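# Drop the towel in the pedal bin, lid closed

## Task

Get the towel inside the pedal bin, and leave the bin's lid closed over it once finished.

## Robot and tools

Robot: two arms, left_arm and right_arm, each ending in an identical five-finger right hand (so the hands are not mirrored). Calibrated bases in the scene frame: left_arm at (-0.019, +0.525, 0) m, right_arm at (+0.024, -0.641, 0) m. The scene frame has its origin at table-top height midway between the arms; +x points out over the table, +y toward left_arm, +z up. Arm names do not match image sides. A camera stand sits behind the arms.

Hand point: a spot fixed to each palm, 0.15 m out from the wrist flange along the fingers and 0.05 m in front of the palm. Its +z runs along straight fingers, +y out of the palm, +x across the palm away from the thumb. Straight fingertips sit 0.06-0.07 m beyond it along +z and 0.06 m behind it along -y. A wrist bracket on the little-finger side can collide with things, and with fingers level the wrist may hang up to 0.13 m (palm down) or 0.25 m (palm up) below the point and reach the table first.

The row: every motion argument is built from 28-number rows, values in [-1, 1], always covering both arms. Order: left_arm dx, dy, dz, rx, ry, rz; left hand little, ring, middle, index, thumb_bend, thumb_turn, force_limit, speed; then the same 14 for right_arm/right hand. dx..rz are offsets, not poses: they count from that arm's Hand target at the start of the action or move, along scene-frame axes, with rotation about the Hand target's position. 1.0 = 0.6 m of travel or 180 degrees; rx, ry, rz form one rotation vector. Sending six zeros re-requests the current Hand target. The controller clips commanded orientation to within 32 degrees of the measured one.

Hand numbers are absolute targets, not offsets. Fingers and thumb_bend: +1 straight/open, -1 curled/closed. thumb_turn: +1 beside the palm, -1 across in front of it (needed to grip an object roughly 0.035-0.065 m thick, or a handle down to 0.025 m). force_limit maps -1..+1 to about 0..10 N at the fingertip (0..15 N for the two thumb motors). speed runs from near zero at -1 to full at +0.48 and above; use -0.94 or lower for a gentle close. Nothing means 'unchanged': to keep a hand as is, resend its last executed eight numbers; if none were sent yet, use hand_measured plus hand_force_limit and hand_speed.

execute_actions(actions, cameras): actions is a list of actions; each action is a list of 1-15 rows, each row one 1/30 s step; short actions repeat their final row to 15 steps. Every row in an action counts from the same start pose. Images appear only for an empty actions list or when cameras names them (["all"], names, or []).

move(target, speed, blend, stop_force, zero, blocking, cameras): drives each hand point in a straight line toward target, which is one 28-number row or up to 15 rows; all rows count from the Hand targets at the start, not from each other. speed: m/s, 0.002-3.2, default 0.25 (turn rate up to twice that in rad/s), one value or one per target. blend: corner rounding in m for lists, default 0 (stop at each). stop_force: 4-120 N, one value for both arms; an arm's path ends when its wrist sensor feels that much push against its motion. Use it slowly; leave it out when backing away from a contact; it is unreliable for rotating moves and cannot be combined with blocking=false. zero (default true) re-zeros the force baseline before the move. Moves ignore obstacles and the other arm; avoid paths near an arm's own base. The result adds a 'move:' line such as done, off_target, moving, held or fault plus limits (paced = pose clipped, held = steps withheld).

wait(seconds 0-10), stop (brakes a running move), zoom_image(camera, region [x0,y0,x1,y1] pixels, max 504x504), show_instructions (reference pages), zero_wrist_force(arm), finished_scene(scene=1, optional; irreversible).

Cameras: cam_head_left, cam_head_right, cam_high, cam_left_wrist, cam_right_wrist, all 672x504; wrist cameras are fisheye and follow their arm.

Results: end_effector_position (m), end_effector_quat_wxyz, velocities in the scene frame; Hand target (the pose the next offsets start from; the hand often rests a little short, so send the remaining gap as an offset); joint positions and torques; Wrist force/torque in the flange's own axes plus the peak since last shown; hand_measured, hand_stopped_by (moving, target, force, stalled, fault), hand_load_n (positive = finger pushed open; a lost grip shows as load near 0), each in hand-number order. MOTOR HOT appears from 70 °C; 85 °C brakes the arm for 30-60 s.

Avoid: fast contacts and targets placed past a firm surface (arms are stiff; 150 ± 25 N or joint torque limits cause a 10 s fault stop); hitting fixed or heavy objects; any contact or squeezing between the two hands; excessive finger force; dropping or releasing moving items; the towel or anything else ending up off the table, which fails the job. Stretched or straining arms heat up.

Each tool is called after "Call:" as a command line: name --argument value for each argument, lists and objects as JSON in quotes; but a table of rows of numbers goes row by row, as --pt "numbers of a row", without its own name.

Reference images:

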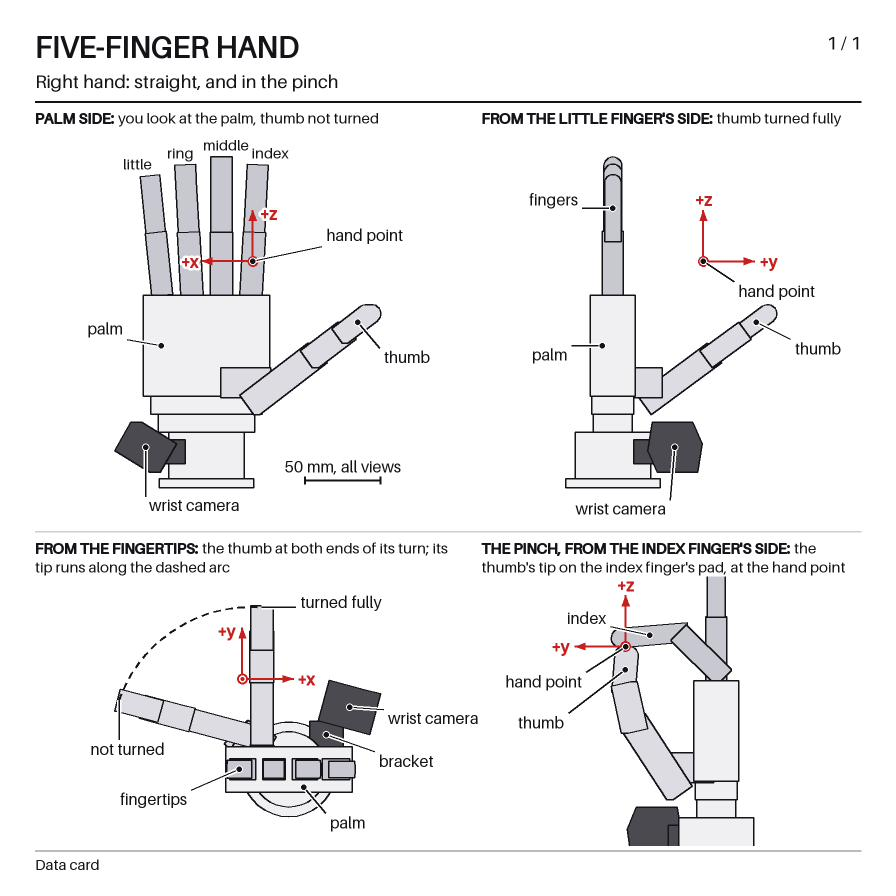

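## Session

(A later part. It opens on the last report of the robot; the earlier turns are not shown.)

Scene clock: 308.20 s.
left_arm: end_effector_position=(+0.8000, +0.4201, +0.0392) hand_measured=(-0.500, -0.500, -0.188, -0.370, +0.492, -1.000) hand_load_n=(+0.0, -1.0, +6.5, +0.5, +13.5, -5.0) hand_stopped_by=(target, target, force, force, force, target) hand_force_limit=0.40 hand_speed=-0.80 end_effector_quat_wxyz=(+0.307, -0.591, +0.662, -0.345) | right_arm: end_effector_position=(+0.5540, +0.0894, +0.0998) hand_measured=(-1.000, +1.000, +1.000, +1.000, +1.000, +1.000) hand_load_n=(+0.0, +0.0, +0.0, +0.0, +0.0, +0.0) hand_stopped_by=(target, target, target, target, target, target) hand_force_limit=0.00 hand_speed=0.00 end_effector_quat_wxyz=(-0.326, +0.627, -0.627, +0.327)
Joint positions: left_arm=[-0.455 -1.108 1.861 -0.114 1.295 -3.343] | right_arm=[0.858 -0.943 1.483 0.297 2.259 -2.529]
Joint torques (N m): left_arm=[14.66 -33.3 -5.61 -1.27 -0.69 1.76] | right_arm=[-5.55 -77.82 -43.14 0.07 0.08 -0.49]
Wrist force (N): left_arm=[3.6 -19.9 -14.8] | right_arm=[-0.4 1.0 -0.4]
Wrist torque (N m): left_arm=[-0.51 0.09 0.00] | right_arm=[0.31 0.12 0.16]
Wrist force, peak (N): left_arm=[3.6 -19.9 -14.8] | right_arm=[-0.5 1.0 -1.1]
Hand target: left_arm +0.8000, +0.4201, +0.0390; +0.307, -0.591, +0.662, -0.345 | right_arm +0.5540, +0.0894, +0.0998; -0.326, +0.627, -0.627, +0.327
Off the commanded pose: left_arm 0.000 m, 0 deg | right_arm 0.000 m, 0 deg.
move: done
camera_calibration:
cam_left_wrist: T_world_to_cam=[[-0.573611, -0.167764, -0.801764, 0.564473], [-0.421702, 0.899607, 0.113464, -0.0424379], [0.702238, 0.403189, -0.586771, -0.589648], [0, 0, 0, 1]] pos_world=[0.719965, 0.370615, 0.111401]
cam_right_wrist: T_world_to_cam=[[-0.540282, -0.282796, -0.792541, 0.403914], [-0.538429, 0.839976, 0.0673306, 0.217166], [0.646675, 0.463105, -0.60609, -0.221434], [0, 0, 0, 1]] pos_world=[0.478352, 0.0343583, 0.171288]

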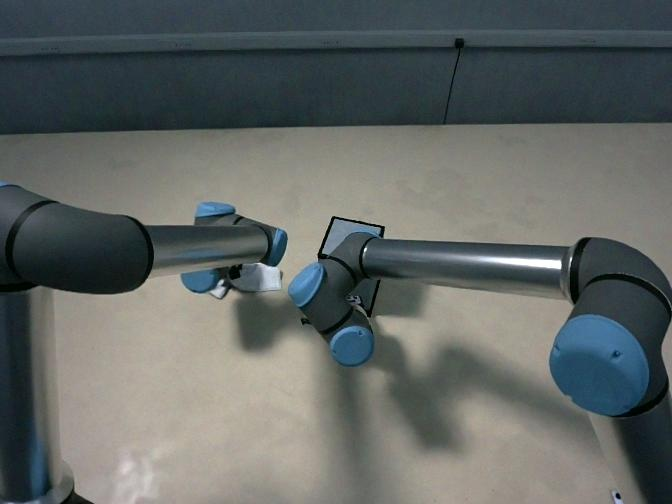

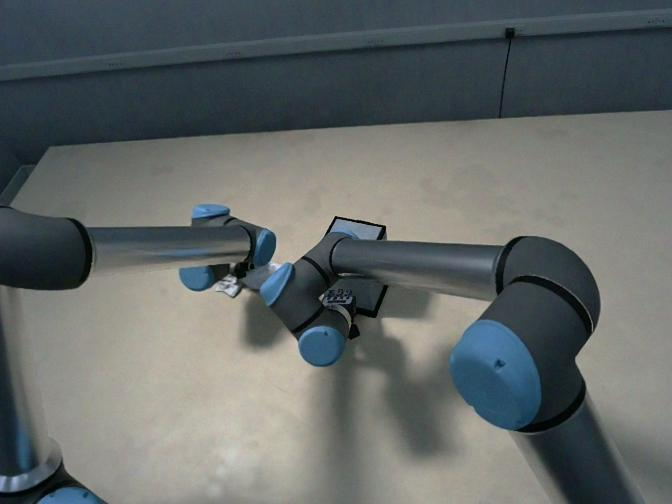

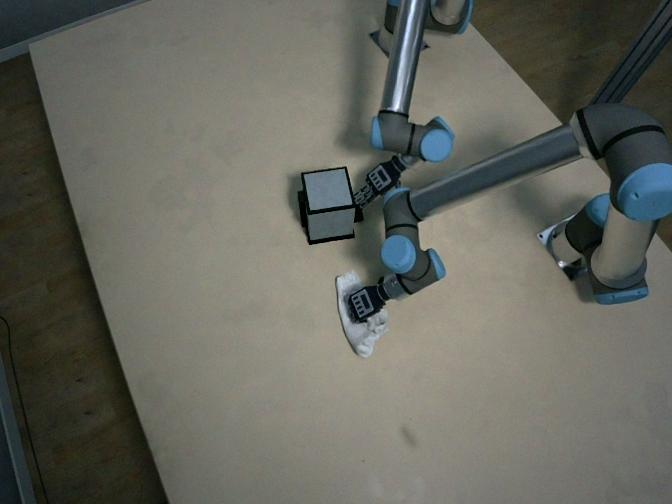

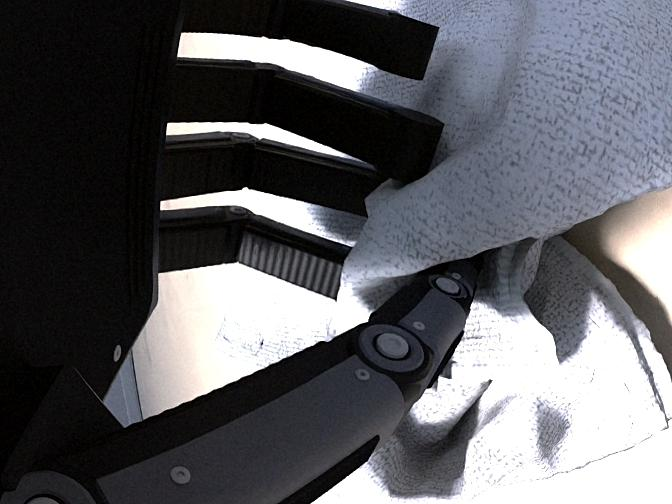

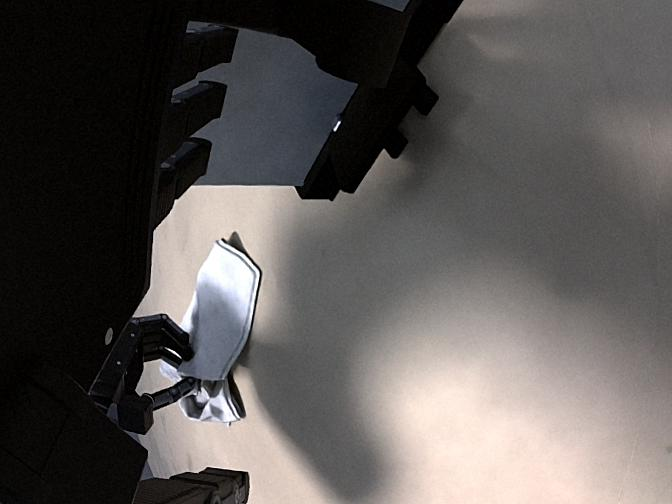

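Call:
move --pt "0 0 0.005 0 0 0 0.5 0.5 0.5 0.5 1 -1 0 -0.3 0 0 0 0 0 0 -1 1 1 1 1 1 0 0" --pt "0 0.1 0.25 0 0 0 0.5 0.5 0.5 0.5 1 -1 0 -0.3 0 0 0 0 0 0 -1 1 1 1 1 1 0 0" --speed '[0.05, 0.2]' --cameras '["all"]'

Scene clock: 313.20 s.
left_arm: end_effector_position=(+0.8000, +0.4801, +0.1889) hand_measured=(+0.500, +0.500, +0.500, +0.500, +1.000, -1.000) hand_load_n=(+0.0, +0.0, +0.0, +0.0, +0.0, +0.0) hand_stopped_by=(target, target, target, target, target, target) hand_force_limit=0.00 hand_speed=-0.30 end_effector_quat_wxyz=(+0.307, -0.591, +0.662, -0.345) | right_arm: end_effector_position=(+0.5540, +0.0894, +0.0998) hand_measured=(-1.000, +1.000, +1.000, +1.000, +1.000, +1.000) hand_load_n=(+0.0, +0.0, +0.0, +0.0, -0.5, +0.0) hand_stopped_by=(target, target, target, target, target, target) hand_force_limit=0.00 hand_speed=0.00 end_effector_quat_wxyz=(-0.326, +0.627, -0.627, +0.327)
Joint positions: left_arm=[-0.365 -1.271 1.777 0.12 1.368 -3.289] | right_arm=[0.858 -0.943 1.483 0.297 2.259 -2.529]
Joint torques (N m): left_arm=[16.96 -81.93 -51.53 4.1 1.65 2.5] | right_arm=[-5.88 -80.01 -42.91 0 0.02 -0.38]
Wrist force (N): left_arm=[0.4 0.2 0.4] | right_arm=[0.0 0.9 -0.4]
Wrist torque (N m): left_arm=[-0.03 -0.06 -0.04] | right_arm=[0.29 0.05 0.18]
Wrist force, peak (N): left_arm=[3.8 -21.0 -15.8] | right_arm=[0.1 1.4 -0.4]
Hand target: left_arm +0.8000, +0.4801, +0.1890; +0.307, -0.591, +0.662, -0.345 | right_arm +0.5540, +0.0894, +0.0998; -0.326, +0.627, -0.627, +0.327
Off the commanded pose: left_arm 0.000 m, 0 deg | right_arm 0.000 m, 0 deg.
move: done
camera_calibration:
cam_left_wrist: T_world_to_cam=[[-0.573734, -0.16765, -0.8017, 0.694586], [-0.421601, 0.899639, 0.113586, -0.113517], [0.702198, 0.403166, -0.586835, -0.525944], [0, 0, 0, 1]] pos_world=[0.719965, 0.430615, 0.261101]
cam_right_wrist: T_world_to_cam=[[-0.540282, -0.282796, -0.792541, 0.403914], [-0.538429, 0.839976, 0.0673306, 0.217166], [0.646675, 0.463105, -0.60609, -0.221434], [0, 0, 0, 1]] pos_world=[0.478352, 0.0343583, 0.171288]

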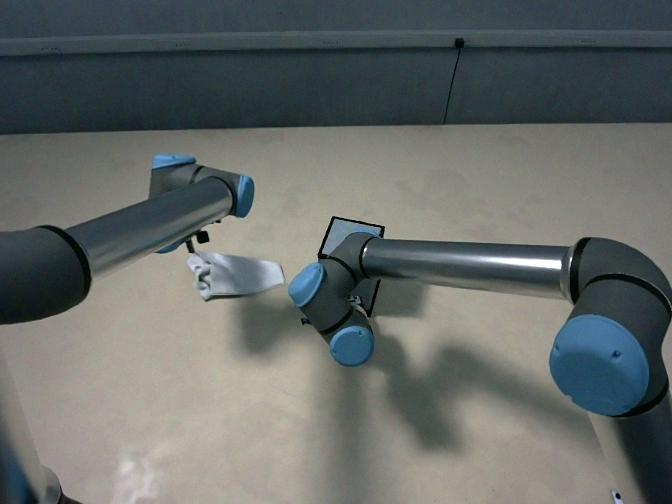

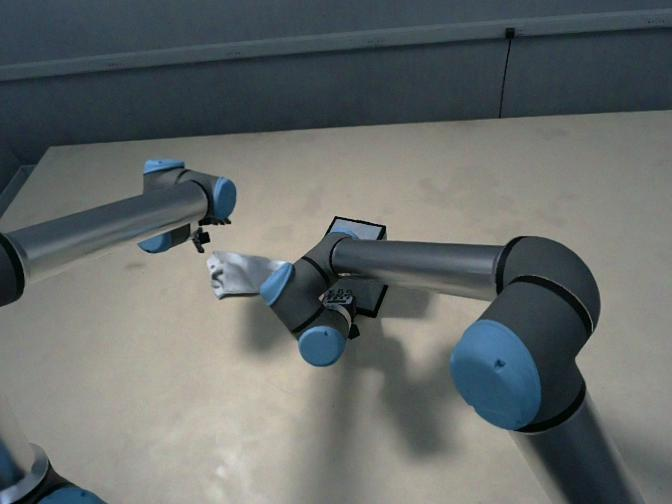

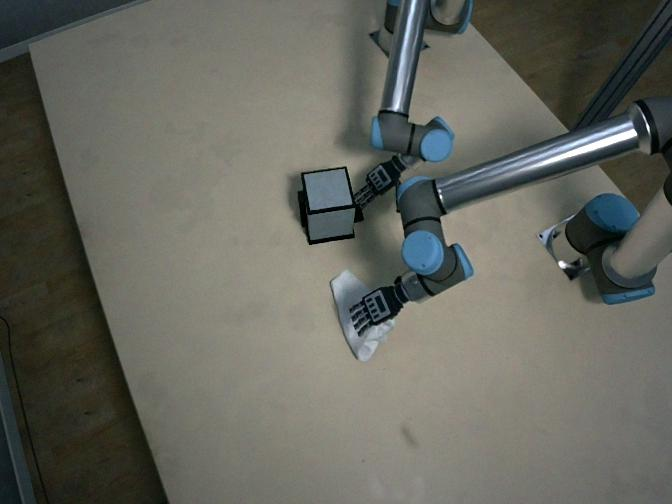

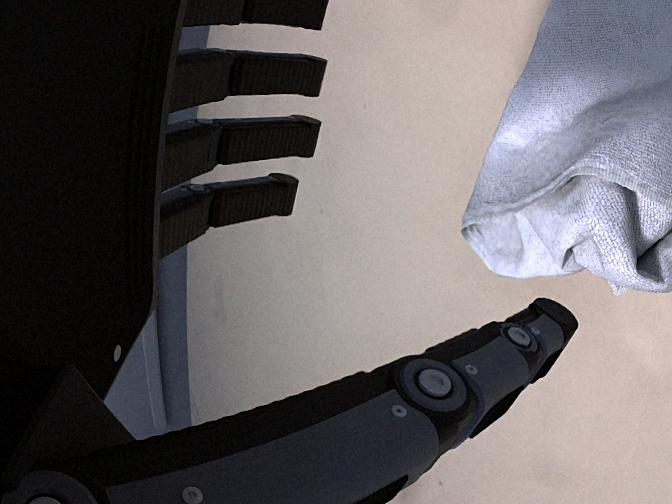

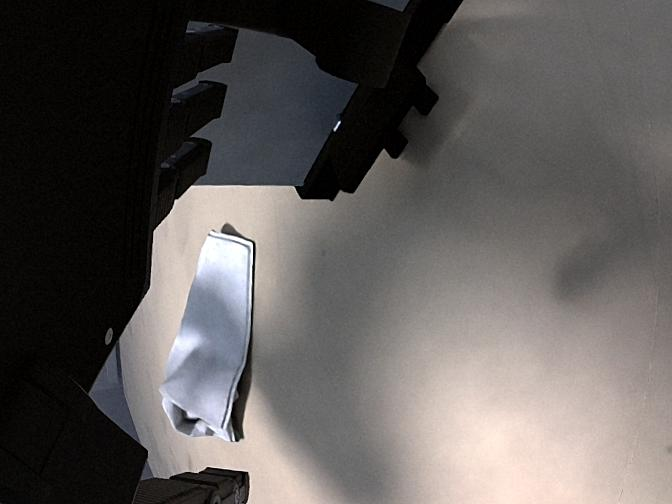

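Call:
move --target '[0, -0.0417, -0.21, 0, 0, 0, 0.6, 0.6, 0.6, 0.6, 1, -1, 0, -0.3, 0, 0, 0, 0, 0, 0, -1, 1, 1, 1, 1, 1, 0, 0]' --speed 0.2 --cameras '["cam_left_wrist"]'

Call:
move --target '[0, 0, -0.08, 0, 0, 0, 0.6, 0.6, 0.6, 0.6, 1, -1, 0, -0.3, 0, 0, 0, 0, 0, 0, -1, 1, 1, 1, 1, 1, 0, 0]' --speed 0.025 --stop_force 7 --cameras '["cam_left_wrist", "cam_right_wrist"]'

Scene clock: 321.33 s.
left_arm: end_effector_position=(+0.8000, +0.4551, +0.0631) hand_measured=(+0.600, +0.600, +0.600, +0.600, +1.000, -1.000) hand_load_n=(+0.0, +0.0, +0.0, +0.0, +0.0, +0.0) hand_stopped_by=(target, target, target, target, target, target) hand_force_limit=0.00 hand_speed=-0.30 end_effector_quat_wxyz=(+0.307, -0.591, +0.662, -0.345) | right_arm: end_effector_position=(+0.5540, +0.0894, +0.0998) hand_measured=(-1.000, +1.000, +1.000, +1.000, +1.000, +1.000) hand_load_n=(+0.0, +0.0, +0.0, +0.0, +0.0, +0.0) hand_stopped_by=(target, target, target, target, target, target) hand_force_limit=0.00 hand_speed=0.00 end_effector_quat_wxyz=(-0.326, +0.627, -0.627, +0.327)
Joint positions: left_arm=[-0.403 -1.144 1.862 -0.086 1.337 -3.312] | right_arm=[0.858 -0.943 1.483 0.297 2.259 -2.529]
Joint torques (N m): left_arm=[-17.47 -51.44 -21.39 -3.2 -2.42 -2.6] | right_arm=[-4.36 -79.8 -42.97 -0.22 0.06 -0.09]
Wrist force (N): left_arm=[0.1 0.0 0.0] | right_arm=[-0.1 0.7 -0.6]
Wrist torque (N m): left_arm=[-0.01 0.01 0.20] | right_arm=[0.27 0.08 0.17]
Wrist force, peak (N): left_arm=[0.3 1.5 1.1] | right_arm=[-0.2 1.3 -0.7]
Hand target: left_arm +0.8000, +0.4551, +0.0630; +0.307, -0.591, +0.662, -0.345 | right_arm +0.5540, +0.0894, +0.0998; -0.326, +0.627, -0.627, +0.327
Off the commanded pose: left_arm 0.000 m, 0 deg | right_arm 0.000 m, 0 deg.
move: done
camera_calibration:
cam_left_wrist: T_world_to_cam=[[-0.5737, -0.167723, -0.801709, 0.589547], [-0.421648, 0.899625, 0.113522, -0.0766901], [0.702197, 0.403166, -0.586835, -0.589688], [0, 0, 0, 1]] pos_world=[0.719965, 0.405615, 0.135301]
Images, in order (width x height): cam_left_wrist 672x504.

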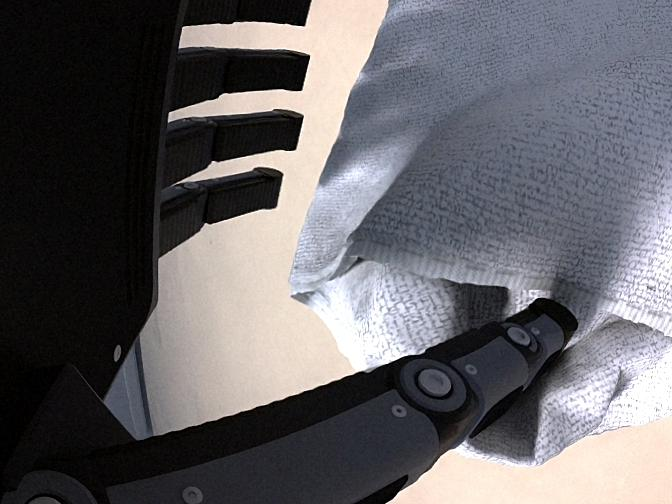

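Scene clock: 323.50 s.
left_arm: end_effector_position=(+0.8000, +0.4551, +0.0390) hand_measured=(+0.600, +0.600, +0.600, +0.600, +1.000, -1.000) hand_load_n=(+0.0, -0.5, +0.0, +0.0, -2.0, -1.5) hand_stopped_by=(target, target, target, target, target, target) hand_force_limit=0.00 hand_speed=-0.30 end_effector_quat_wxyz=(+0.307, -0.591, +0.662, -0.345) | right_arm: end_effector_position=(+0.5540, +0.0894, +0.0998) hand_measured=(-1.000, +1.000, +1.000, +1.000, +1.000, +1.000) hand_load_n=(+0.0, +0.0, +0.0, -0.5, +0.0, +0.0) hand_stopped_by=(target, target, target, target, target, target) hand_force_limit=0.00 hand_speed=0.00 end_effector_quat_wxyz=(-0.326, +0.627, -0.627, +0.327)
Joint positions: left_arm=[-0.403 -1.116 1.874 -0.126 1.337 -3.312] | right_arm=[0.858 -0.943 1.483 0.297 2.259 -2.529]
Joint torques (N m): left_arm=[-11.33 -78.33 -39.76 5.16 -1.88 -2.56] | right_arm=[-2.7 -76.84 -43.61 -0.48 -0.4 -0.21]
Wrist force (N): left_arm=[0.5 -5.9 -3.3] | right_arm=[-0.4 1.0 -0.6]
Wrist torque (N m): left_arm=[-0.39 0.00 0.13] | right_arm=[0.31 0.12 0.16]
Wrist force, peak (N): left_arm=[0.8 -7.5 -4.9] | right_arm=[-0.1 1.2 -0.5]
Hand target: left_arm +0.8000, +0.4551, +0.0391; +0.307, -0.591, +0.662, -0.345 (not the last commanded pose) | right_arm +0.5540, +0.0894, +0.0998; -0.326, +0.627, -0.627, +0.327
Off the commanded pose: left_arm 0.024 m, 0 deg | right_arm 0.000 m, 0 deg.
move: contact (left_arm)
camera_calibration:
cam_left_wrist: T_world_to_cam=[[-0.573644, -0.167691, -0.801756, 0.570178], [-0.421656, 0.899621, 0.113528, -0.0739472], [0.702239, 0.403189, -0.58677, -0.603877], [0, 0, 0, 1]] pos_world=[0.719965, 0.405615, 0.111201]
cam_right_wrist: T_world_to_cam=[[-0.540282, -0.282796, -0.792541, 0.403914], [-0.538429, 0.839976, 0.0673306, 0.217166], [0.646675, 0.463105, -0.60609, -0.221434], [0, 0, 0, 1]] pos_world=[0.478352, 0.0343583, 0.171288]
Images, in order (width x height): cam_left_wrist 672x504, cam_right_wrist 672x504.

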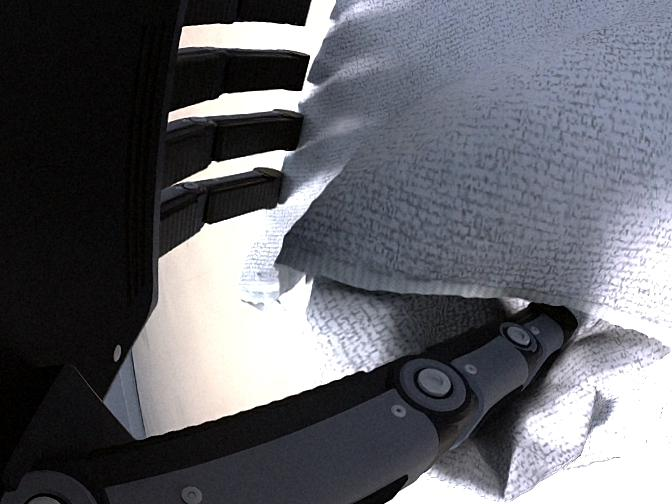

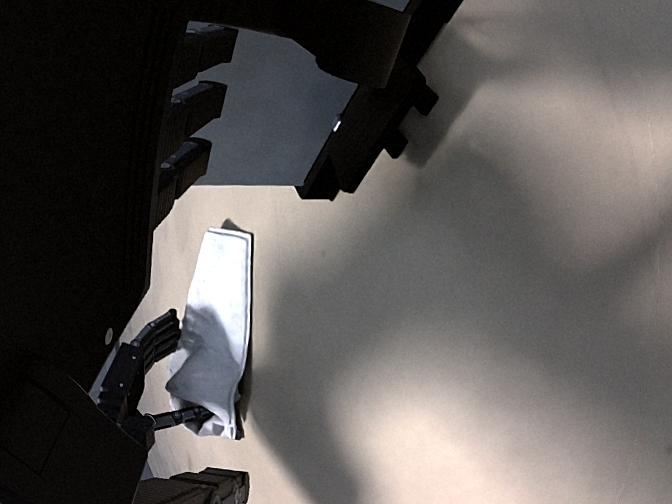

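Call:
move --pt "0 -0.02 0.03 0 0 0 0.6 0.6 0.6 0.6 1 -1 0 -0.3 0 0 0 0 0 0 -1 1 1 1 1 1 0 0" --pt "0 -0.045 0.03 0 0 0 0.6 0.6 0.6 0.6 1 -1 0 -0.3 0 0 0 0 0 0 -1 1 1 1 1 1 0 0" --speed 0.1 --blend 0.005

Call:
move --target '[0, 0, -0.08, 0, 0, 0, 0.6, 0.6, 0.6, 0.6, 1, -1, 0, -0.3, 0, 0, 0, 0, 0, 0, -1, 1, 1, 1, 1, 1, 0, 0]' --speed 0.025 --stop_force 10 --cameras '["cam_left_wrist"]'

Scene clock: 332.70 s.
left_arm: end_effector_position=(+0.8000, +0.4282, +0.0571) hand_measured=(+0.600, +0.600, +0.600, +0.600, +1.000, -1.000) hand_load_n=(+0.0, +0.0, +0.0, +0.0, +0.0, +0.0) hand_stopped_by=(target, target, target, target, target, target) hand_force_limit=0.00 hand_speed=-0.30 end_effector_quat_wxyz=(+0.307, -0.591, +0.662, -0.345) | right_arm: end_effector_position=(+0.5540, +0.0894, +0.0998) hand_measured=(-1.000, +1.000, +1.000, +1.000, +1.000, +1.000) hand_load_n=(+0.0, +0.0, +0.0, +0.0, +0.0, +0.0) hand_stopped_by=(target, target, target, target, target, target) hand_force_limit=0.00 hand_speed=0.00 end_effector_quat_wxyz=(-0.326, +0.627, -0.627, +0.327)
Joint positions: left_arm=[-0.443 -1.131 1.856 -0.088 1.305 -3.336] | right_arm=[0.858 -0.943 1.483 0.297 2.259 -2.529]
Joint torques (N m): left_arm=[-19.64 -53.05 -44.67 4.53 -1.77 -2.52] | right_arm=[-2.21 -77.85 -42.87 -0.74 0.05 -0.01]
Wrist force (N): left_arm=[0.3 0.4 0.1] | right_arm=[-0.3 1.0 -0.6]
Wrist torque (N m): left_arm=[0.04 -0.02 0.23] | right_arm=[0.32 0.09 0.17]
Wrist force, peak (N): left_arm=[0.5 -6.2 -3.7] | right_arm=[-0.5 1.0 -1.0]
Hand target: left_arm +0.8000, +0.4281, +0.0571; +0.307, -0.591, +0.662, -0.345 | right_arm +0.5540, +0.0894, +0.0998; -0.326, +0.627, -0.627, +0.327
Off the commanded pose: left_arm 0.000 m, 0 deg | right_arm 0.000 m, 0 deg.
move: done

Scene clock: 334.77 s.
left_arm: end_effector_position=(+0.8000, +0.4281, +0.0358) hand_measured=(+0.600, +0.600, +0.600, +0.600, +1.000, -1.000) hand_load_n=(+0.0, +0.0, +0.0, +0.0, -0.5, -2.5) hand_stopped_by=(target, target, target, target, target, target) hand_force_limit=0.00 hand_speed=-0.30 end_effector_quat_wxyz=(+0.307, -0.591, +0.662, -0.345) | right_arm: end_effector_position=(+0.5540, +0.0894, +0.0998) hand_measured=(-1.000, +1.000, +1.000, +1.000, +1.000, +1.000) hand_load_n=(+0.0, +0.0, +0.0, +0.0, +0.0, +0.0) hand_stopped_by=(target, target, target, target, target, target) hand_force_limit=0.00 hand_speed=0.00 end_effector_quat_wxyz=(-0.326, +0.627, -0.627, +0.327)
Joint positions: left_arm=[-0.443 -1.106 1.866 -0.123 1.305 -3.336] | right_arm=[0.858 -0.943 1.483 0.297 2.259 -2.529]
Joint torques (N m): left_arm=[-11.1 -78.65 -39.02 4.85 -1.9 -2.58] | right_arm=[-1.07 -79.95 -44.37 -0.21 0.02 0.49]
Wrist force (N): left_arm=[1.2 -7.6 -6.0] | right_arm=[-0.1 0.7 -0.3]
Wrist torque (N m): left_arm=[-0.50 0.00 0.12] | right_arm=[0.26 0.07 0.17]
Wrist force, peak (N): left_arm=[1.4 -9.7 -7.6] | right_arm=[-0.3 1.3 -0.6]
Hand target: left_arm +0.8000, +0.4281, +0.0358; +0.307, -0.591, +0.662, -0.345 (not the last commanded pose) | right_arm +0.5540, +0.0894, +0.0998; -0.326, +0.627, -0.627, +0.327
Off the commanded pose: left_arm 0.027 m, 0 deg | right_arm 0.000 m, 0 deg.
move: contact (left_arm)
camera_calibration:
cam_left_wrist: T_world_to_cam=[[-0.573611, -0.167764, -0.801764, 0.563089], [-0.421702, 0.899607, 0.113464, -0.049249], [0.702238, 0.403189, -0.586771, -0.594868], [0, 0, 0, 1]] pos_world=[0.719965, 0.378615, 0.108001]
Images, in order (width x height): cam_left_wrist 672x504.

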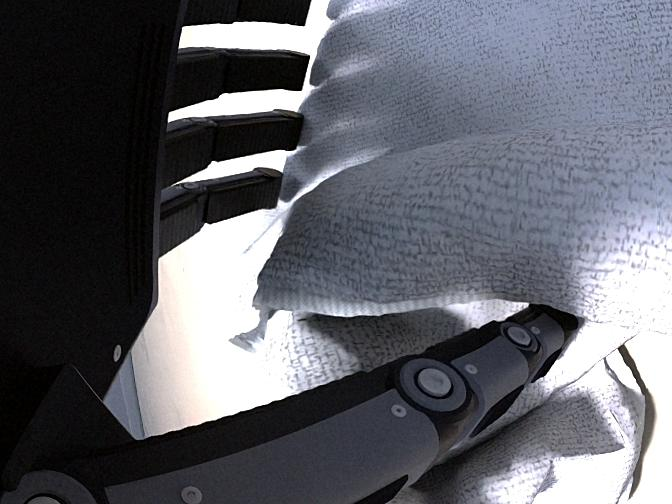

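Call:
move --pt "0 0 0.1 0 0 0 0.6 0.6 0.6 0.6 1 -1 0 -0.3 0 0 0 0 0 0 -1 1 1 1 1 1 0 0" --pt "0 -0.05 0.1 0 0 0 0.6 0.6 0.6 0.6 1 -1 0 -0.3 0 0 0 0 0 0 -1 1 1 1 1 1 0 0" --speed 0.15 --blend 0.005 --cameras '["cam_left_wrist", "cam_right_wrist"]'

Scene clock: 340.73 s.
left_arm: end_effector_position=(+0.8000, +0.3982, +0.0958) hand_measured=(+0.600, +0.600, +0.600, +0.600, +1.000, -1.000) hand_load_n=(+0.0, +0.0, +0.0, +0.0, +0.0, +0.0) hand_stopped_by=(target, target, target, target, target, target) hand_force_limit=0.00 hand_speed=-0.30 end_effector_quat_wxyz=(+0.307, -0.591, +0.662, -0.345) | right_arm: end_effector_position=(+0.5540, +0.0894, +0.0998) hand_measured=(-1.000, +1.000, +1.000, +1.000, +1.000, +1.000) hand_load_n=(+0.0, +0.0, +0.0, +0.0, +0.0, -0.5) hand_stopped_by=(target, target, target, target, target, target) hand_force_limit=0.00 hand_speed=0.00 end_effector_quat_wxyz=(-0.326, +0.627, -0.627, +0.327)
Joint positions: left_arm=[-0.486 -1.163 1.82 -0.012 1.27 -3.363] | right_arm=[0.858 -0.943 1.483 0.297 2.259 -2.529]
Joint torques (N m): left_arm=[-18.89 -51.85 -47.04 4.6 -2.38 -2.02] | right_arm=[-3.45 -79.11 -43.62 -0.17 -0.26 0.36]
Wrist force (N): left_arm=[0.4 0.4 0.2] | right_arm=[-0.2 0.7 -0.3]
Wrist torque (N m): left_arm=[0.05 -0.04 0.26] | right_arm=[0.25 0.09 0.16]
Wrist force, peak (N): left_arm=[1.0 -7.6 -6.3] | right_arm=[-0.5 1.2 -0.5]
Hand target: left_arm +0.8000, +0.3981, +0.0958; +0.307, -0.591, +0.662, -0.345 | right_arm +0.5540, +0.0894, +0.0998; -0.326, +0.627, -0.627, +0.327
Off the commanded pose: left_arm 0.000 m, 0 deg | right_arm 0.000 m, 0 deg.
move: done
camera_calibration:
cam_left_wrist: T_world_to_cam=[[-0.573611, -0.167764, -0.801764, 0.606178], [-0.421702, 0.899607, 0.113464, -0.0291586], [0.702238, 0.403189, -0.586771, -0.547607], [0, 0, 0, 1]] pos_world=[0.719965, 0.348715, 0.168001]
cam_right_wrist: T_world_to_cam=[[-0.540282, -0.282796, -0.792541, 0.403914], [-0.538429, 0.839976, 0.0673306, 0.217166], [0.646675, 0.463105, -0.60609, -0.221434], [0, 0, 0, 1]] pos_world=[0.478352, 0.0343583, 0.171288]
Images, in order (width x height): cam_left_wrist 672x504, cam_right_wrist 672x504.

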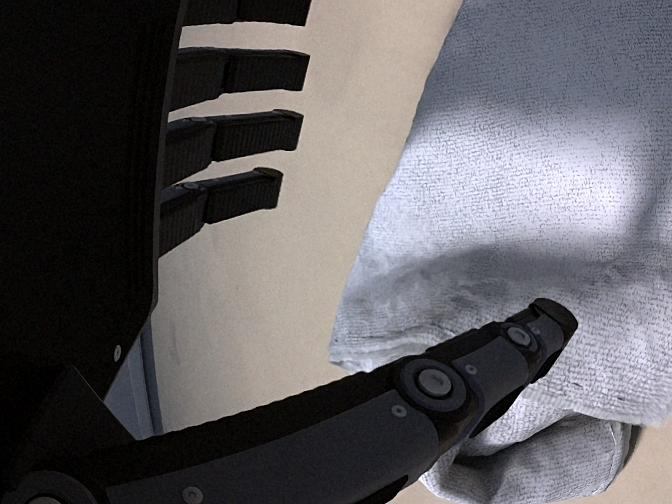

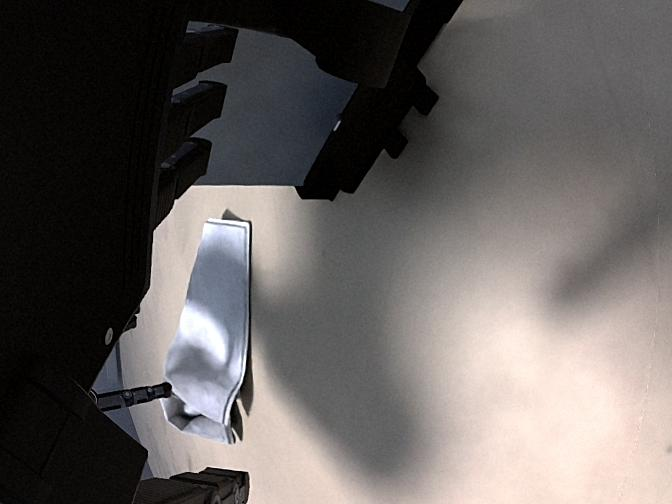

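Call:
move --target '[0, 0.02, -0.05, 0, 0, 0, 0.6, 0.6, 0.6, 0.6, 1, -1, 0, -0.3, 0, 0, 0, 0, 0, 0, -1, 1, 1, 1, 1, 1, 0, 0]' --speed 0.15

Call:
move --target '[0, 0, -0.09, 0, 0, 0, 0.6, 0.6, 0.6, 0.6, 1, -1, 0, -0.3, 0, 0, 0, 0, 0, 0, -1, 1, 1, 1, 1, 1, 0, 0]' --speed 0.025 --stop_force 10 --cameras '["cam_left_wrist"]'

Scene clock: 345.23 s.
left_arm: end_effector_position=(+0.8000, +0.4100, +0.0659) hand_measured=(+0.600, +0.600, +0.600, +0.600, +1.000, -1.000) hand_load_n=(+0.0, +0.0, +0.0, +0.0, +0.0, +0.0) hand_stopped_by=(target, target, target, target, target, target) hand_force_limit=0.00 hand_speed=-0.30 end_effector_quat_wxyz=(+0.307, -0.591, +0.662, -0.345) | right_arm: end_effector_position=(+0.5540, +0.0894, +0.0998) hand_measured=(-1.000, +1.000, +1.000, +1.000, +1.000, +1.000) hand_load_n=(+0.0, +0.0, +0.0, +0.0, +0.0, +0.0) hand_stopped_by=(target, target, target, target, target, target) hand_force_limit=0.00 hand_speed=0.00 end_effector_quat_wxyz=(-0.326, +0.627, -0.627, +0.327)
Joint positions: left_arm=[-0.469 -1.135 1.843 -0.066 1.284 -3.352] | right_arm=[0.858 -0.943 1.483 0.297 2.259 -2.529]
Joint torques (N m): left_arm=[16.61 -53.69 -21.69 -2.72 1.58 2.54] | right_arm=[-2.11 -80.94 -43.52 -0.37 0.21 0.52]
Wrist force (N): left_arm=[0.6 0.1 0.2] | right_arm=[-0.1 0.9 -0.6]
Wrist torque (N m): left_arm=[0.00 -0.07 0.01] | right_arm=[0.29 0.08 0.17]
Wrist force, peak (N): left_arm=[0.7 0.7 0.0] | right_arm=[-0.4 1.4 -0.5]
Hand target: left_arm +0.8000, +0.4101, +0.0658; +0.307, -0.591, +0.662, -0.345 | right_arm +0.5540, +0.0894, +0.0998; -0.326, +0.627, -0.627, +0.327
Off the commanded pose: left_arm 0.000 m, 0 deg | right_arm 0.000 m, 0 deg.
move: done

Scene clock: 347.87 s.
left_arm: end_effector_position=(+0.8001, +0.4100, +0.0304) hand_measured=(+0.600, +0.600, +0.600, +0.600, +1.000, -1.000) hand_load_n=(+0.0, +0.0, +0.0, +0.0, -1.5, -5.0) hand_stopped_by=(target, target, target, target, target, target) hand_force_limit=0.00 hand_speed=-0.30 end_effector_quat_wxyz=(+0.307, -0.591, +0.662, -0.345) | right_arm: end_effector_position=(+0.5540, +0.0894, +0.0998) hand_measured=(-1.000, +1.000, +1.000, +1.000, +1.000, +1.000) hand_load_n=(+0.0, +0.0, +0.0, +0.0, +0.0, +0.0) hand_stopped_by=(target, target, target, target, target, target) hand_force_limit=0.00 hand_speed=0.00 end_effector_quat_wxyz=(-0.326, +0.627, -0.627, +0.327)
Joint positions: left_arm=[-0.469 -1.095 1.861 -0.124 1.284 -3.352] | right_arm=[0.858 -0.943 1.483 0.297 2.259 -2.529]
Joint torques (N m): left_arm=[15.18 -76.76 -38.14 5.62 1.48 1.69] | right_arm=[-2.67 -77.6 -44.39 0.03 0.38 0.1]
Wrist force (N): left_arm=[1.8 -8.1 -5.1] | right_arm=[0.1 1.0 -0.6]
Wrist torque (N m): left_arm=[-0.50 0.01 -0.19] | right_arm=[0.32 0.04 0.20]
Wrist force, peak (N): left_arm=[2.6 -10.9 -7.5] | right_arm=[-0.6 1.1 -0.9]
Hand target: left_arm +0.8001, +0.4100, +0.0304; +0.307, -0.591, +0.662, -0.345 (not the last commanded pose) | right_arm +0.5540, +0.0894, +0.0998; -0.326, +0.627, -0.627, +0.327
Off the commanded pose: left_arm 0.019 m, 0 deg | right_arm 0.000 m, 0 deg.
move: contact (left_arm)
camera_calibration:
cam_left_wrist: T_world_to_cam=[[-0.57357, -0.167741, -0.801798, 0.555705], [-0.421673, 0.899624, 0.113439, -0.0324675], [0.702289, 0.403162, -0.586729, -0.59081], [0, 0, 0, 1]] pos_world=[0.719964, 0.360615, 0.102601]
Images, in order (width x height): cam_left_wrist 672x504.

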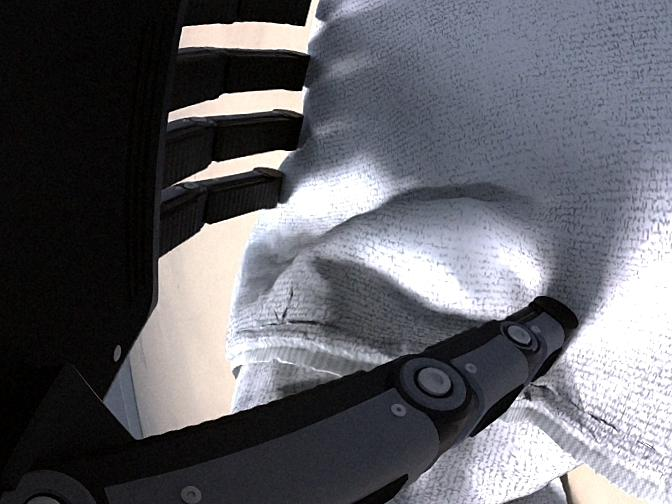

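Call:
move --target '[0, 0, -0.008, 0, 0, 0, -0.4, -0.4, -0.4, -0.35, 0.2, -1, 0.4, -0.8, 0, 0, 0, 0, 0, 0, -1, 1, 1, 1, 1, 1, 0, 0]' --speed 0.003 --stop_force 20 --cameras '["cam_left_wrist"]'

Scene clock: 352.33 s.
left_arm: end_effector_position=(+0.8001, +0.4100, +0.0273) hand_measured=(-0.400, -0.400, +0.346, -0.248, +0.538, -1.000) hand_load_n=(+0.0, +1.5, +10.5, +9.0, +11.0, -2.0) hand_stopped_by=(target, target, force, force, force, target) hand_force_limit=0.40 hand_speed=-0.80 end_effector_quat_wxyz=(+0.307, -0.591, +0.662, -0.345) | right_arm: end_effector_position=(+0.5540, +0.0894, +0.0998) hand_measured=(-1.000, +1.000, +1.000, +1.000, +1.000, +1.000) hand_load_n=(+0.0, +0.0, +0.0, +0.0, +0.0, +0.0) hand_stopped_by=(target, target, target, target, target, target) hand_force_limit=0.00 hand_speed=0.00 end_effector_quat_wxyz=(-0.326, +0.627, -0.627, +0.327)
Joint positions: left_arm=[-0.469 -1.091 1.862 -0.13 1.284 -3.352] | right_arm=[0.858 -0.943 1.483 0.297 2.259 -2.529]
Joint torques (N m): left_arm=[13.53 -61.9 -20.29 9.62 1.19 1.48] | right_arm=[-1.01 -79.49 -43.56 -0.32 0.15 0.39]
Wrist force (N): left_arm=[0.9 -24.0 -12.6] | right_arm=[-0.3 0.9 -0.3]
Wrist torque (N m): left_arm=[1.04 0.30 -0.54] | right_arm=[0.27 0.10 0.16]
Wrist force, peak (N): left_arm=[0.8 -25.2 -17.2] | right_arm=[-0.1 1.4 -0.8]
Hand target: left_arm +0.8001, +0.4100, +0.0273; +0.307, -0.591, +0.662, -0.345 (not the last commanded pose) | right_arm +0.5540, +0.0894, +0.0998; -0.326, +0.627, -0.627, +0.327
Off the commanded pose: left_arm 0.002 m, 0 deg | right_arm 0.000 m, 0 deg.
move: contact (left_arm)
camera_calibration:
cam_left_wrist: T_world_to_cam=[[-0.57348, -0.167782, -0.801854, 0.553175], [-0.421727, 0.899606, 0.11338, -0.0320646], [0.702329, 0.403185, -0.586665, -0.592673], [0, 0, 0, 1]] pos_world=[0.719964, 0.360615, 0.0995009]
Images, in order (width x height): cam_left_wrist 672x504.

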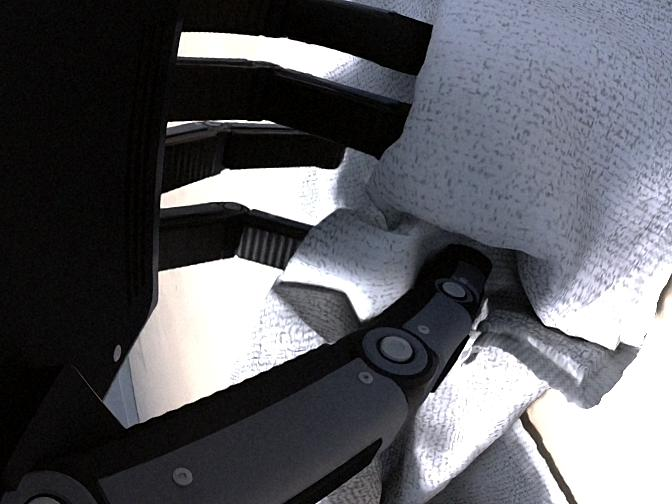

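Call:
move --target '[0, 0, 0.025, 0, 0, 0, -0.4, -0.4, -0.4, -0.35, 0.2, -1, 0.4, -0.8, 0, 0, 0, 0, 0, 0, -1, 1, 1, 1, 1, 1, 0, 0]' --speed 0.02

Call:
move --target '[0, 0, 0.03, 0, 0, 0, -0.5, -0.5, -0.45, -0.5, 0.1, -1, 0.5, -0.8, 0, 0, 0, 0, 0, 0, -1, 1, 1, 1, 1, 1, 0, 0]' --speed 0.015 --cameras '["cam_left_wrist"]'

Scene clock: 357.93 s.
left_arm: end_effector_position=(+0.8001, +0.4100, +0.0422) hand_measured=(-0.400, -0.400, +0.344, -0.248, +0.538, -1.000) hand_load_n=(+0.0, +0.5, +0.0, +4.5, +8.0, -1.5) hand_stopped_by=(target, target, force, force, force, target) hand_force_limit=0.40 hand_speed=-0.80 end_effector_quat_wxyz=(+0.307, -0.591, +0.662, -0.345) | right_arm: end_effector_position=(+0.5540, +0.0894, +0.0998) hand_measured=(-1.000, +1.000, +1.000, +1.000, +1.000, +1.000) hand_load_n=(+0.0, +0.0, +0.0, +0.0, +0.0, +0.0) hand_stopped_by=(target, target, target, target, target, target) hand_force_limit=0.00 hand_speed=0.00 end_effector_quat_wxyz=(-0.326, +0.627, -0.627, +0.327)
Joint positions: left_arm=[-0.469 -1.109 1.855 -0.105 1.284 -3.352] | right_arm=[0.858 -0.943 1.483 0.297 2.259 -2.529]
Joint torques (N m): left_arm=[12.97 -84.15 -44.25 4.57 0.93 2.22] | right_arm=[-1.59 -79.65 -43.4 -0.18 -0.24 0.21]
Wrist force (N): left_arm=[0.6 0.0 -0.1] | right_arm=[-0.4 1.1 -0.5]
Wrist torque (N m): left_arm=[0.00 -0.05 -0.01] | right_arm=[0.32 0.12 0.16]
Wrist force, peak (N): left_arm=[1.1 -24.1 -13.1] | right_arm=[-0.4 1.3 -0.5]
Hand target: left_arm +0.8001, +0.4100, +0.0423; +0.307, -0.591, +0.662, -0.345 | right_arm +0.5540, +0.0894, +0.0998; -0.326, +0.627, -0.627, +0.327
Off the commanded pose: left_arm 0.000 m, 0 deg | right_arm 0.000 m, 0 deg.
move: done

Scene clock: 359.43 s.
left_arm: end_effector_position=(+0.8001, +0.4100, +0.0602) hand_measured=(-0.500, -0.500, -0.078, -0.300, +0.524, -1.000) hand_load_n=(+0.0, -0.5, +8.0, +3.0, +14.0, -2.5) hand_stopped_by=(target, target, force, force, force, target) hand_force_limit=0.50 hand_speed=-0.80 end_effector_quat_wxyz=(+0.307, -0.591, +0.662, -0.345) | right_arm: end_effector_position=(+0.5540, +0.0894, +0.0998) hand_measured=(-1.000, +1.000, +1.000, +1.000, +1.000, +1.000) hand_load_n=(+0.0, +0.0, +0.0, +0.0, +0.0, +0.0) hand_stopped_by=(target, target, target, target, target, target) hand_force_limit=0.00 hand_speed=0.00 end_effector_quat_wxyz=(-0.326, +0.627, -0.627, +0.327)
Joint positions: left_arm=[-0.469 -1.129 1.846 -0.076 1.284 -3.352] | right_arm=[0.858 -0.943 1.483 0.297 2.259 -2.529]
Joint torques (N m): left_arm=[12.65 -85.47 -43.84 3.87 0.91 1.81] | right_arm=[0.53 -78.39 -43.43 -0.36 0.34 0.6]
Wrist force (N): left_arm=[0.5 0.0 0.2] | right_arm=[0.0 0.9 -0.4]
Wrist torque (N m): left_arm=[-0.03 -0.04 -0.01] | right_arm=[0.29 0.06 0.18]
Wrist force, peak (N): left_arm=[0.6 0.5 0.6] | right_arm=[0.1 1.1 -0.9]
Hand target: left_arm +0.8001, +0.4100, +0.0603; +0.307, -0.591, +0.662, -0.345 | right_arm +0.5540, +0.0894, +0.0998; -0.326, +0.627, -0.627, +0.327
Off the commanded pose: left_arm 0.000 m, 0 deg | right_arm 0.000 m, 0 deg.
move: done
camera_calibration:
cam_left_wrist: T_world_to_cam=[[-0.573492, -0.167789, -0.801844, 0.579623], [-0.421664, 0.899643, 0.113327, -0.0358047], [0.702358, 0.403101, -0.586688, -0.573429], [0, 0, 0, 1]] pos_world=[0.720064, 0.360615, 0.132401]
Images, in order (width x height): cam_left_wrist 672x504.

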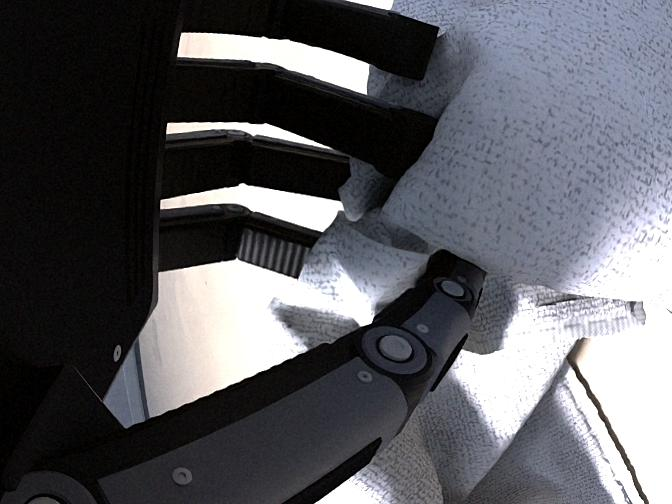

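Call:
move --pt "0 0 0.3 0 0 0 -0.5 -0.5 -0.45 -0.5 0.1 -1 0.5 -0.8 0 0 0 0 0 0 -1 1 1 1 1 1 0 0" --pt "-0.0835 -0.2167 0.7328 0.185 -0.2909 -0.5264 -0.5 -0.5 -0.45 -0.5 0.1 -1 0.5 -0.8 0 0 0 0 0 0 -1 1 1 1 1 1 0 0" --speed '[0.15, 0.25]' --blend 0.05 --cameras '["all"]'

Scene clock: 372.37 s.
left_arm: end_effector_position=(+0.7500, +0.2800, +0.5000) hand_measured=(-0.500, -0.500, -0.078, -0.300, +0.524, -1.000) hand_load_n=(+0.0, -0.5, +8.0, +2.5, +13.5, -3.5) hand_stopped_by=(target, target, force, force, force, target) hand_force_limit=0.50 hand_speed=-0.80 end_effector_quat_wxyz=(+0.328, +0.346, +0.743, -0.470) | right_arm: end_effector_position=(+0.5540, +0.0894, +0.0998) hand_measured=(-1.000, +1.000, +1.000, +1.000, +1.000, +1.000) hand_load_n=(+0.0, +0.0, +0.0, +0.0, +0.0, +0.0) hand_stopped_by=(target, target, target, target, target, target) hand_force_limit=0.00 hand_speed=0.00 end_effector_quat_wxyz=(-0.326, +0.627, -0.627, +0.327)
Joint positions: left_arm=[-0.286 -1.327 1.482 0.536 2.572 -1.489] | right_arm=[0.858 -0.943 1.483 0.297 2.259 -2.529]
Joint torques (N m): left_arm=[14.02 -45.68 -54.75 5.53 2.9 3.03] | right_arm=[-0.12 -78.86 -42.61 -0.12 0.58 0.65]
Wrist force (N): left_arm=[1.3 -0.5 0.0] | right_arm=[-0.1 1.1 -0.8]
Wrist torque (N m): left_arm=[-0.08 -0.13 -0.14] | right_arm=[0.34 0.09 0.18]
Wrist force, peak (N): left_arm=[1.7 -0.4 -0.5] | right_arm=[-0.3 1.3 -0.7]
Hand target: left_arm +0.7500, +0.2800, +0.5000; +0.328, +0.346, +0.743, -0.470 | right_arm +0.5540, +0.0894, +0.0998; -0.326, +0.627, -0.627, +0.327
Off the commanded pose: left_arm 0.000 m, 0 deg | right_arm 0.000 m, 0 deg.
move: done
camera_calibration:
cam_left_wrist: T_world_to_cam=[[0.675877, 0.3497, -0.648768, -0.276835], [0.549493, 0.347539, 0.759785, -0.886804], [0.491169, -0.870015, 0.0427358, -0.0275901], [0, 0, 0, 1]] pos_world=[0.687951, 0.381005, 0.495358]
cam_right_wrist: T_world_to_cam=[[-0.540282, -0.282796, -0.792541, 0.403914], [-0.538429, 0.839976, 0.0673306, 0.217166], [0.646675, 0.463105, -0.60609, -0.221434], [0, 0, 0, 1]] pos_world=[0.478352, 0.0343583, 0.171288]

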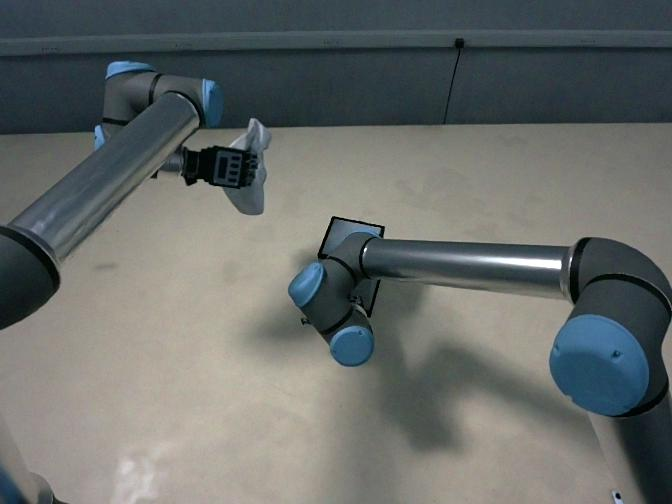

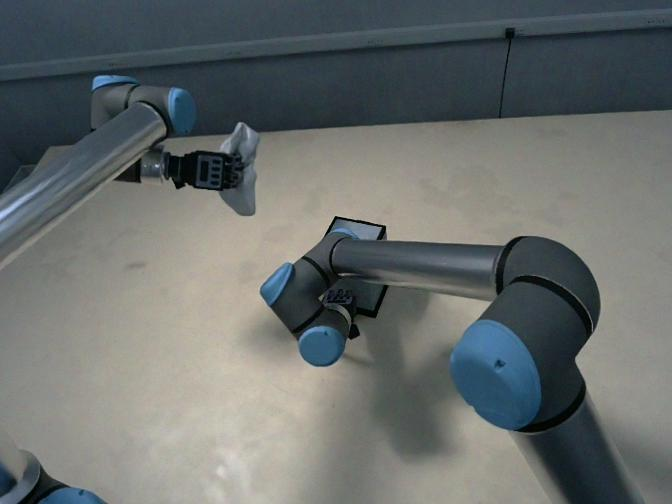

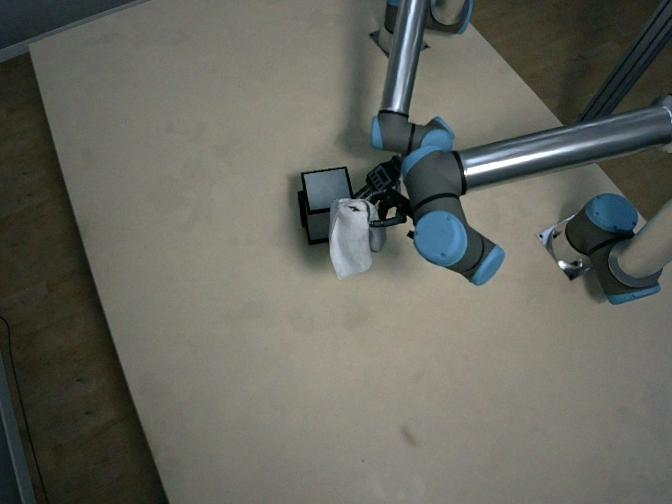

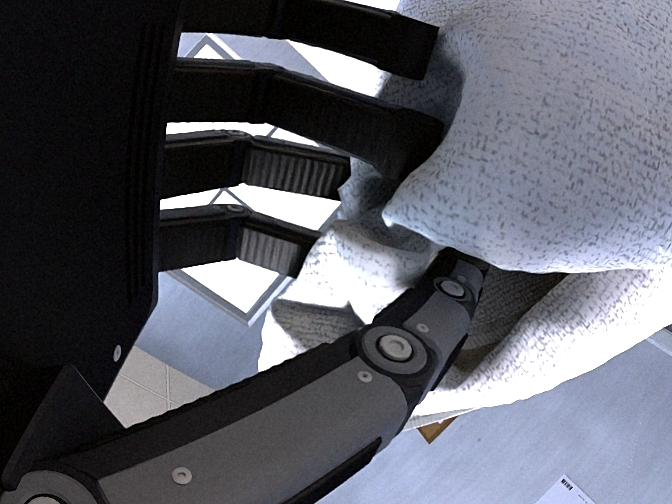

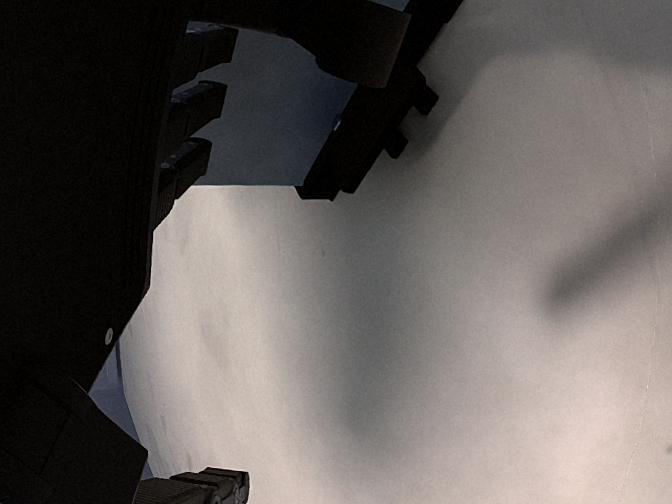

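Call:
zoom_image --camera "cam_head_left" --region '[150, 90, 300, 240]'

Call:
zoom_image --camera "cam_high" --region '[290, 150, 430, 290]'

Call:
zoom_image --camera "cam_head_right" --region '[150, 90, 300, 240]'

Scaled by 3.360 from the camera's 672x504 image, which has a finer 960x720 frame.

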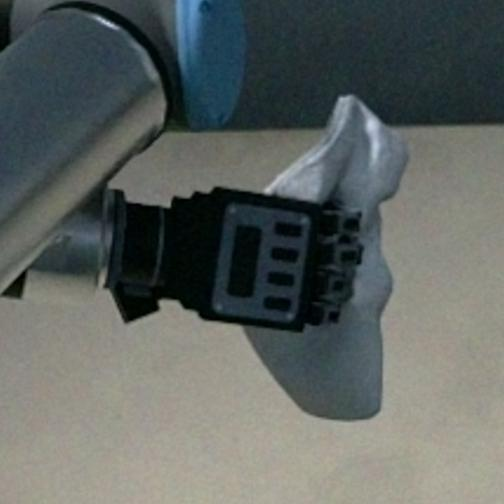

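Scaled by 3.600 from the camera's 672x504 image, which has a finer 960x720 frame.

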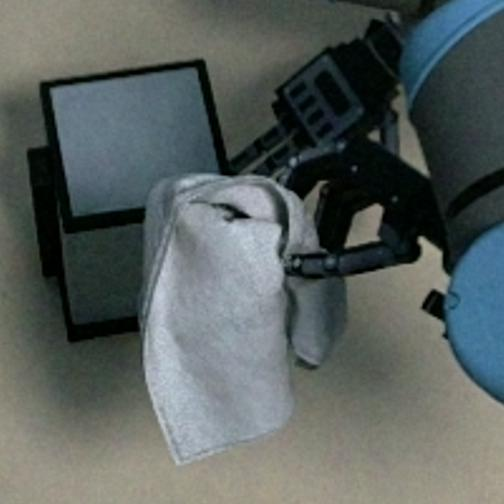

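Scaled by 3.360 from the camera's 672x504 image, which has a finer 960x720 frame.

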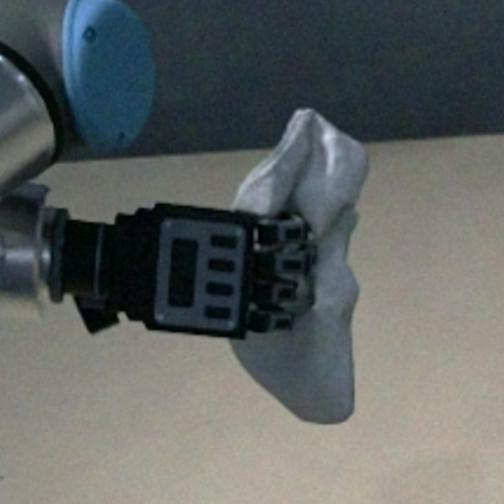

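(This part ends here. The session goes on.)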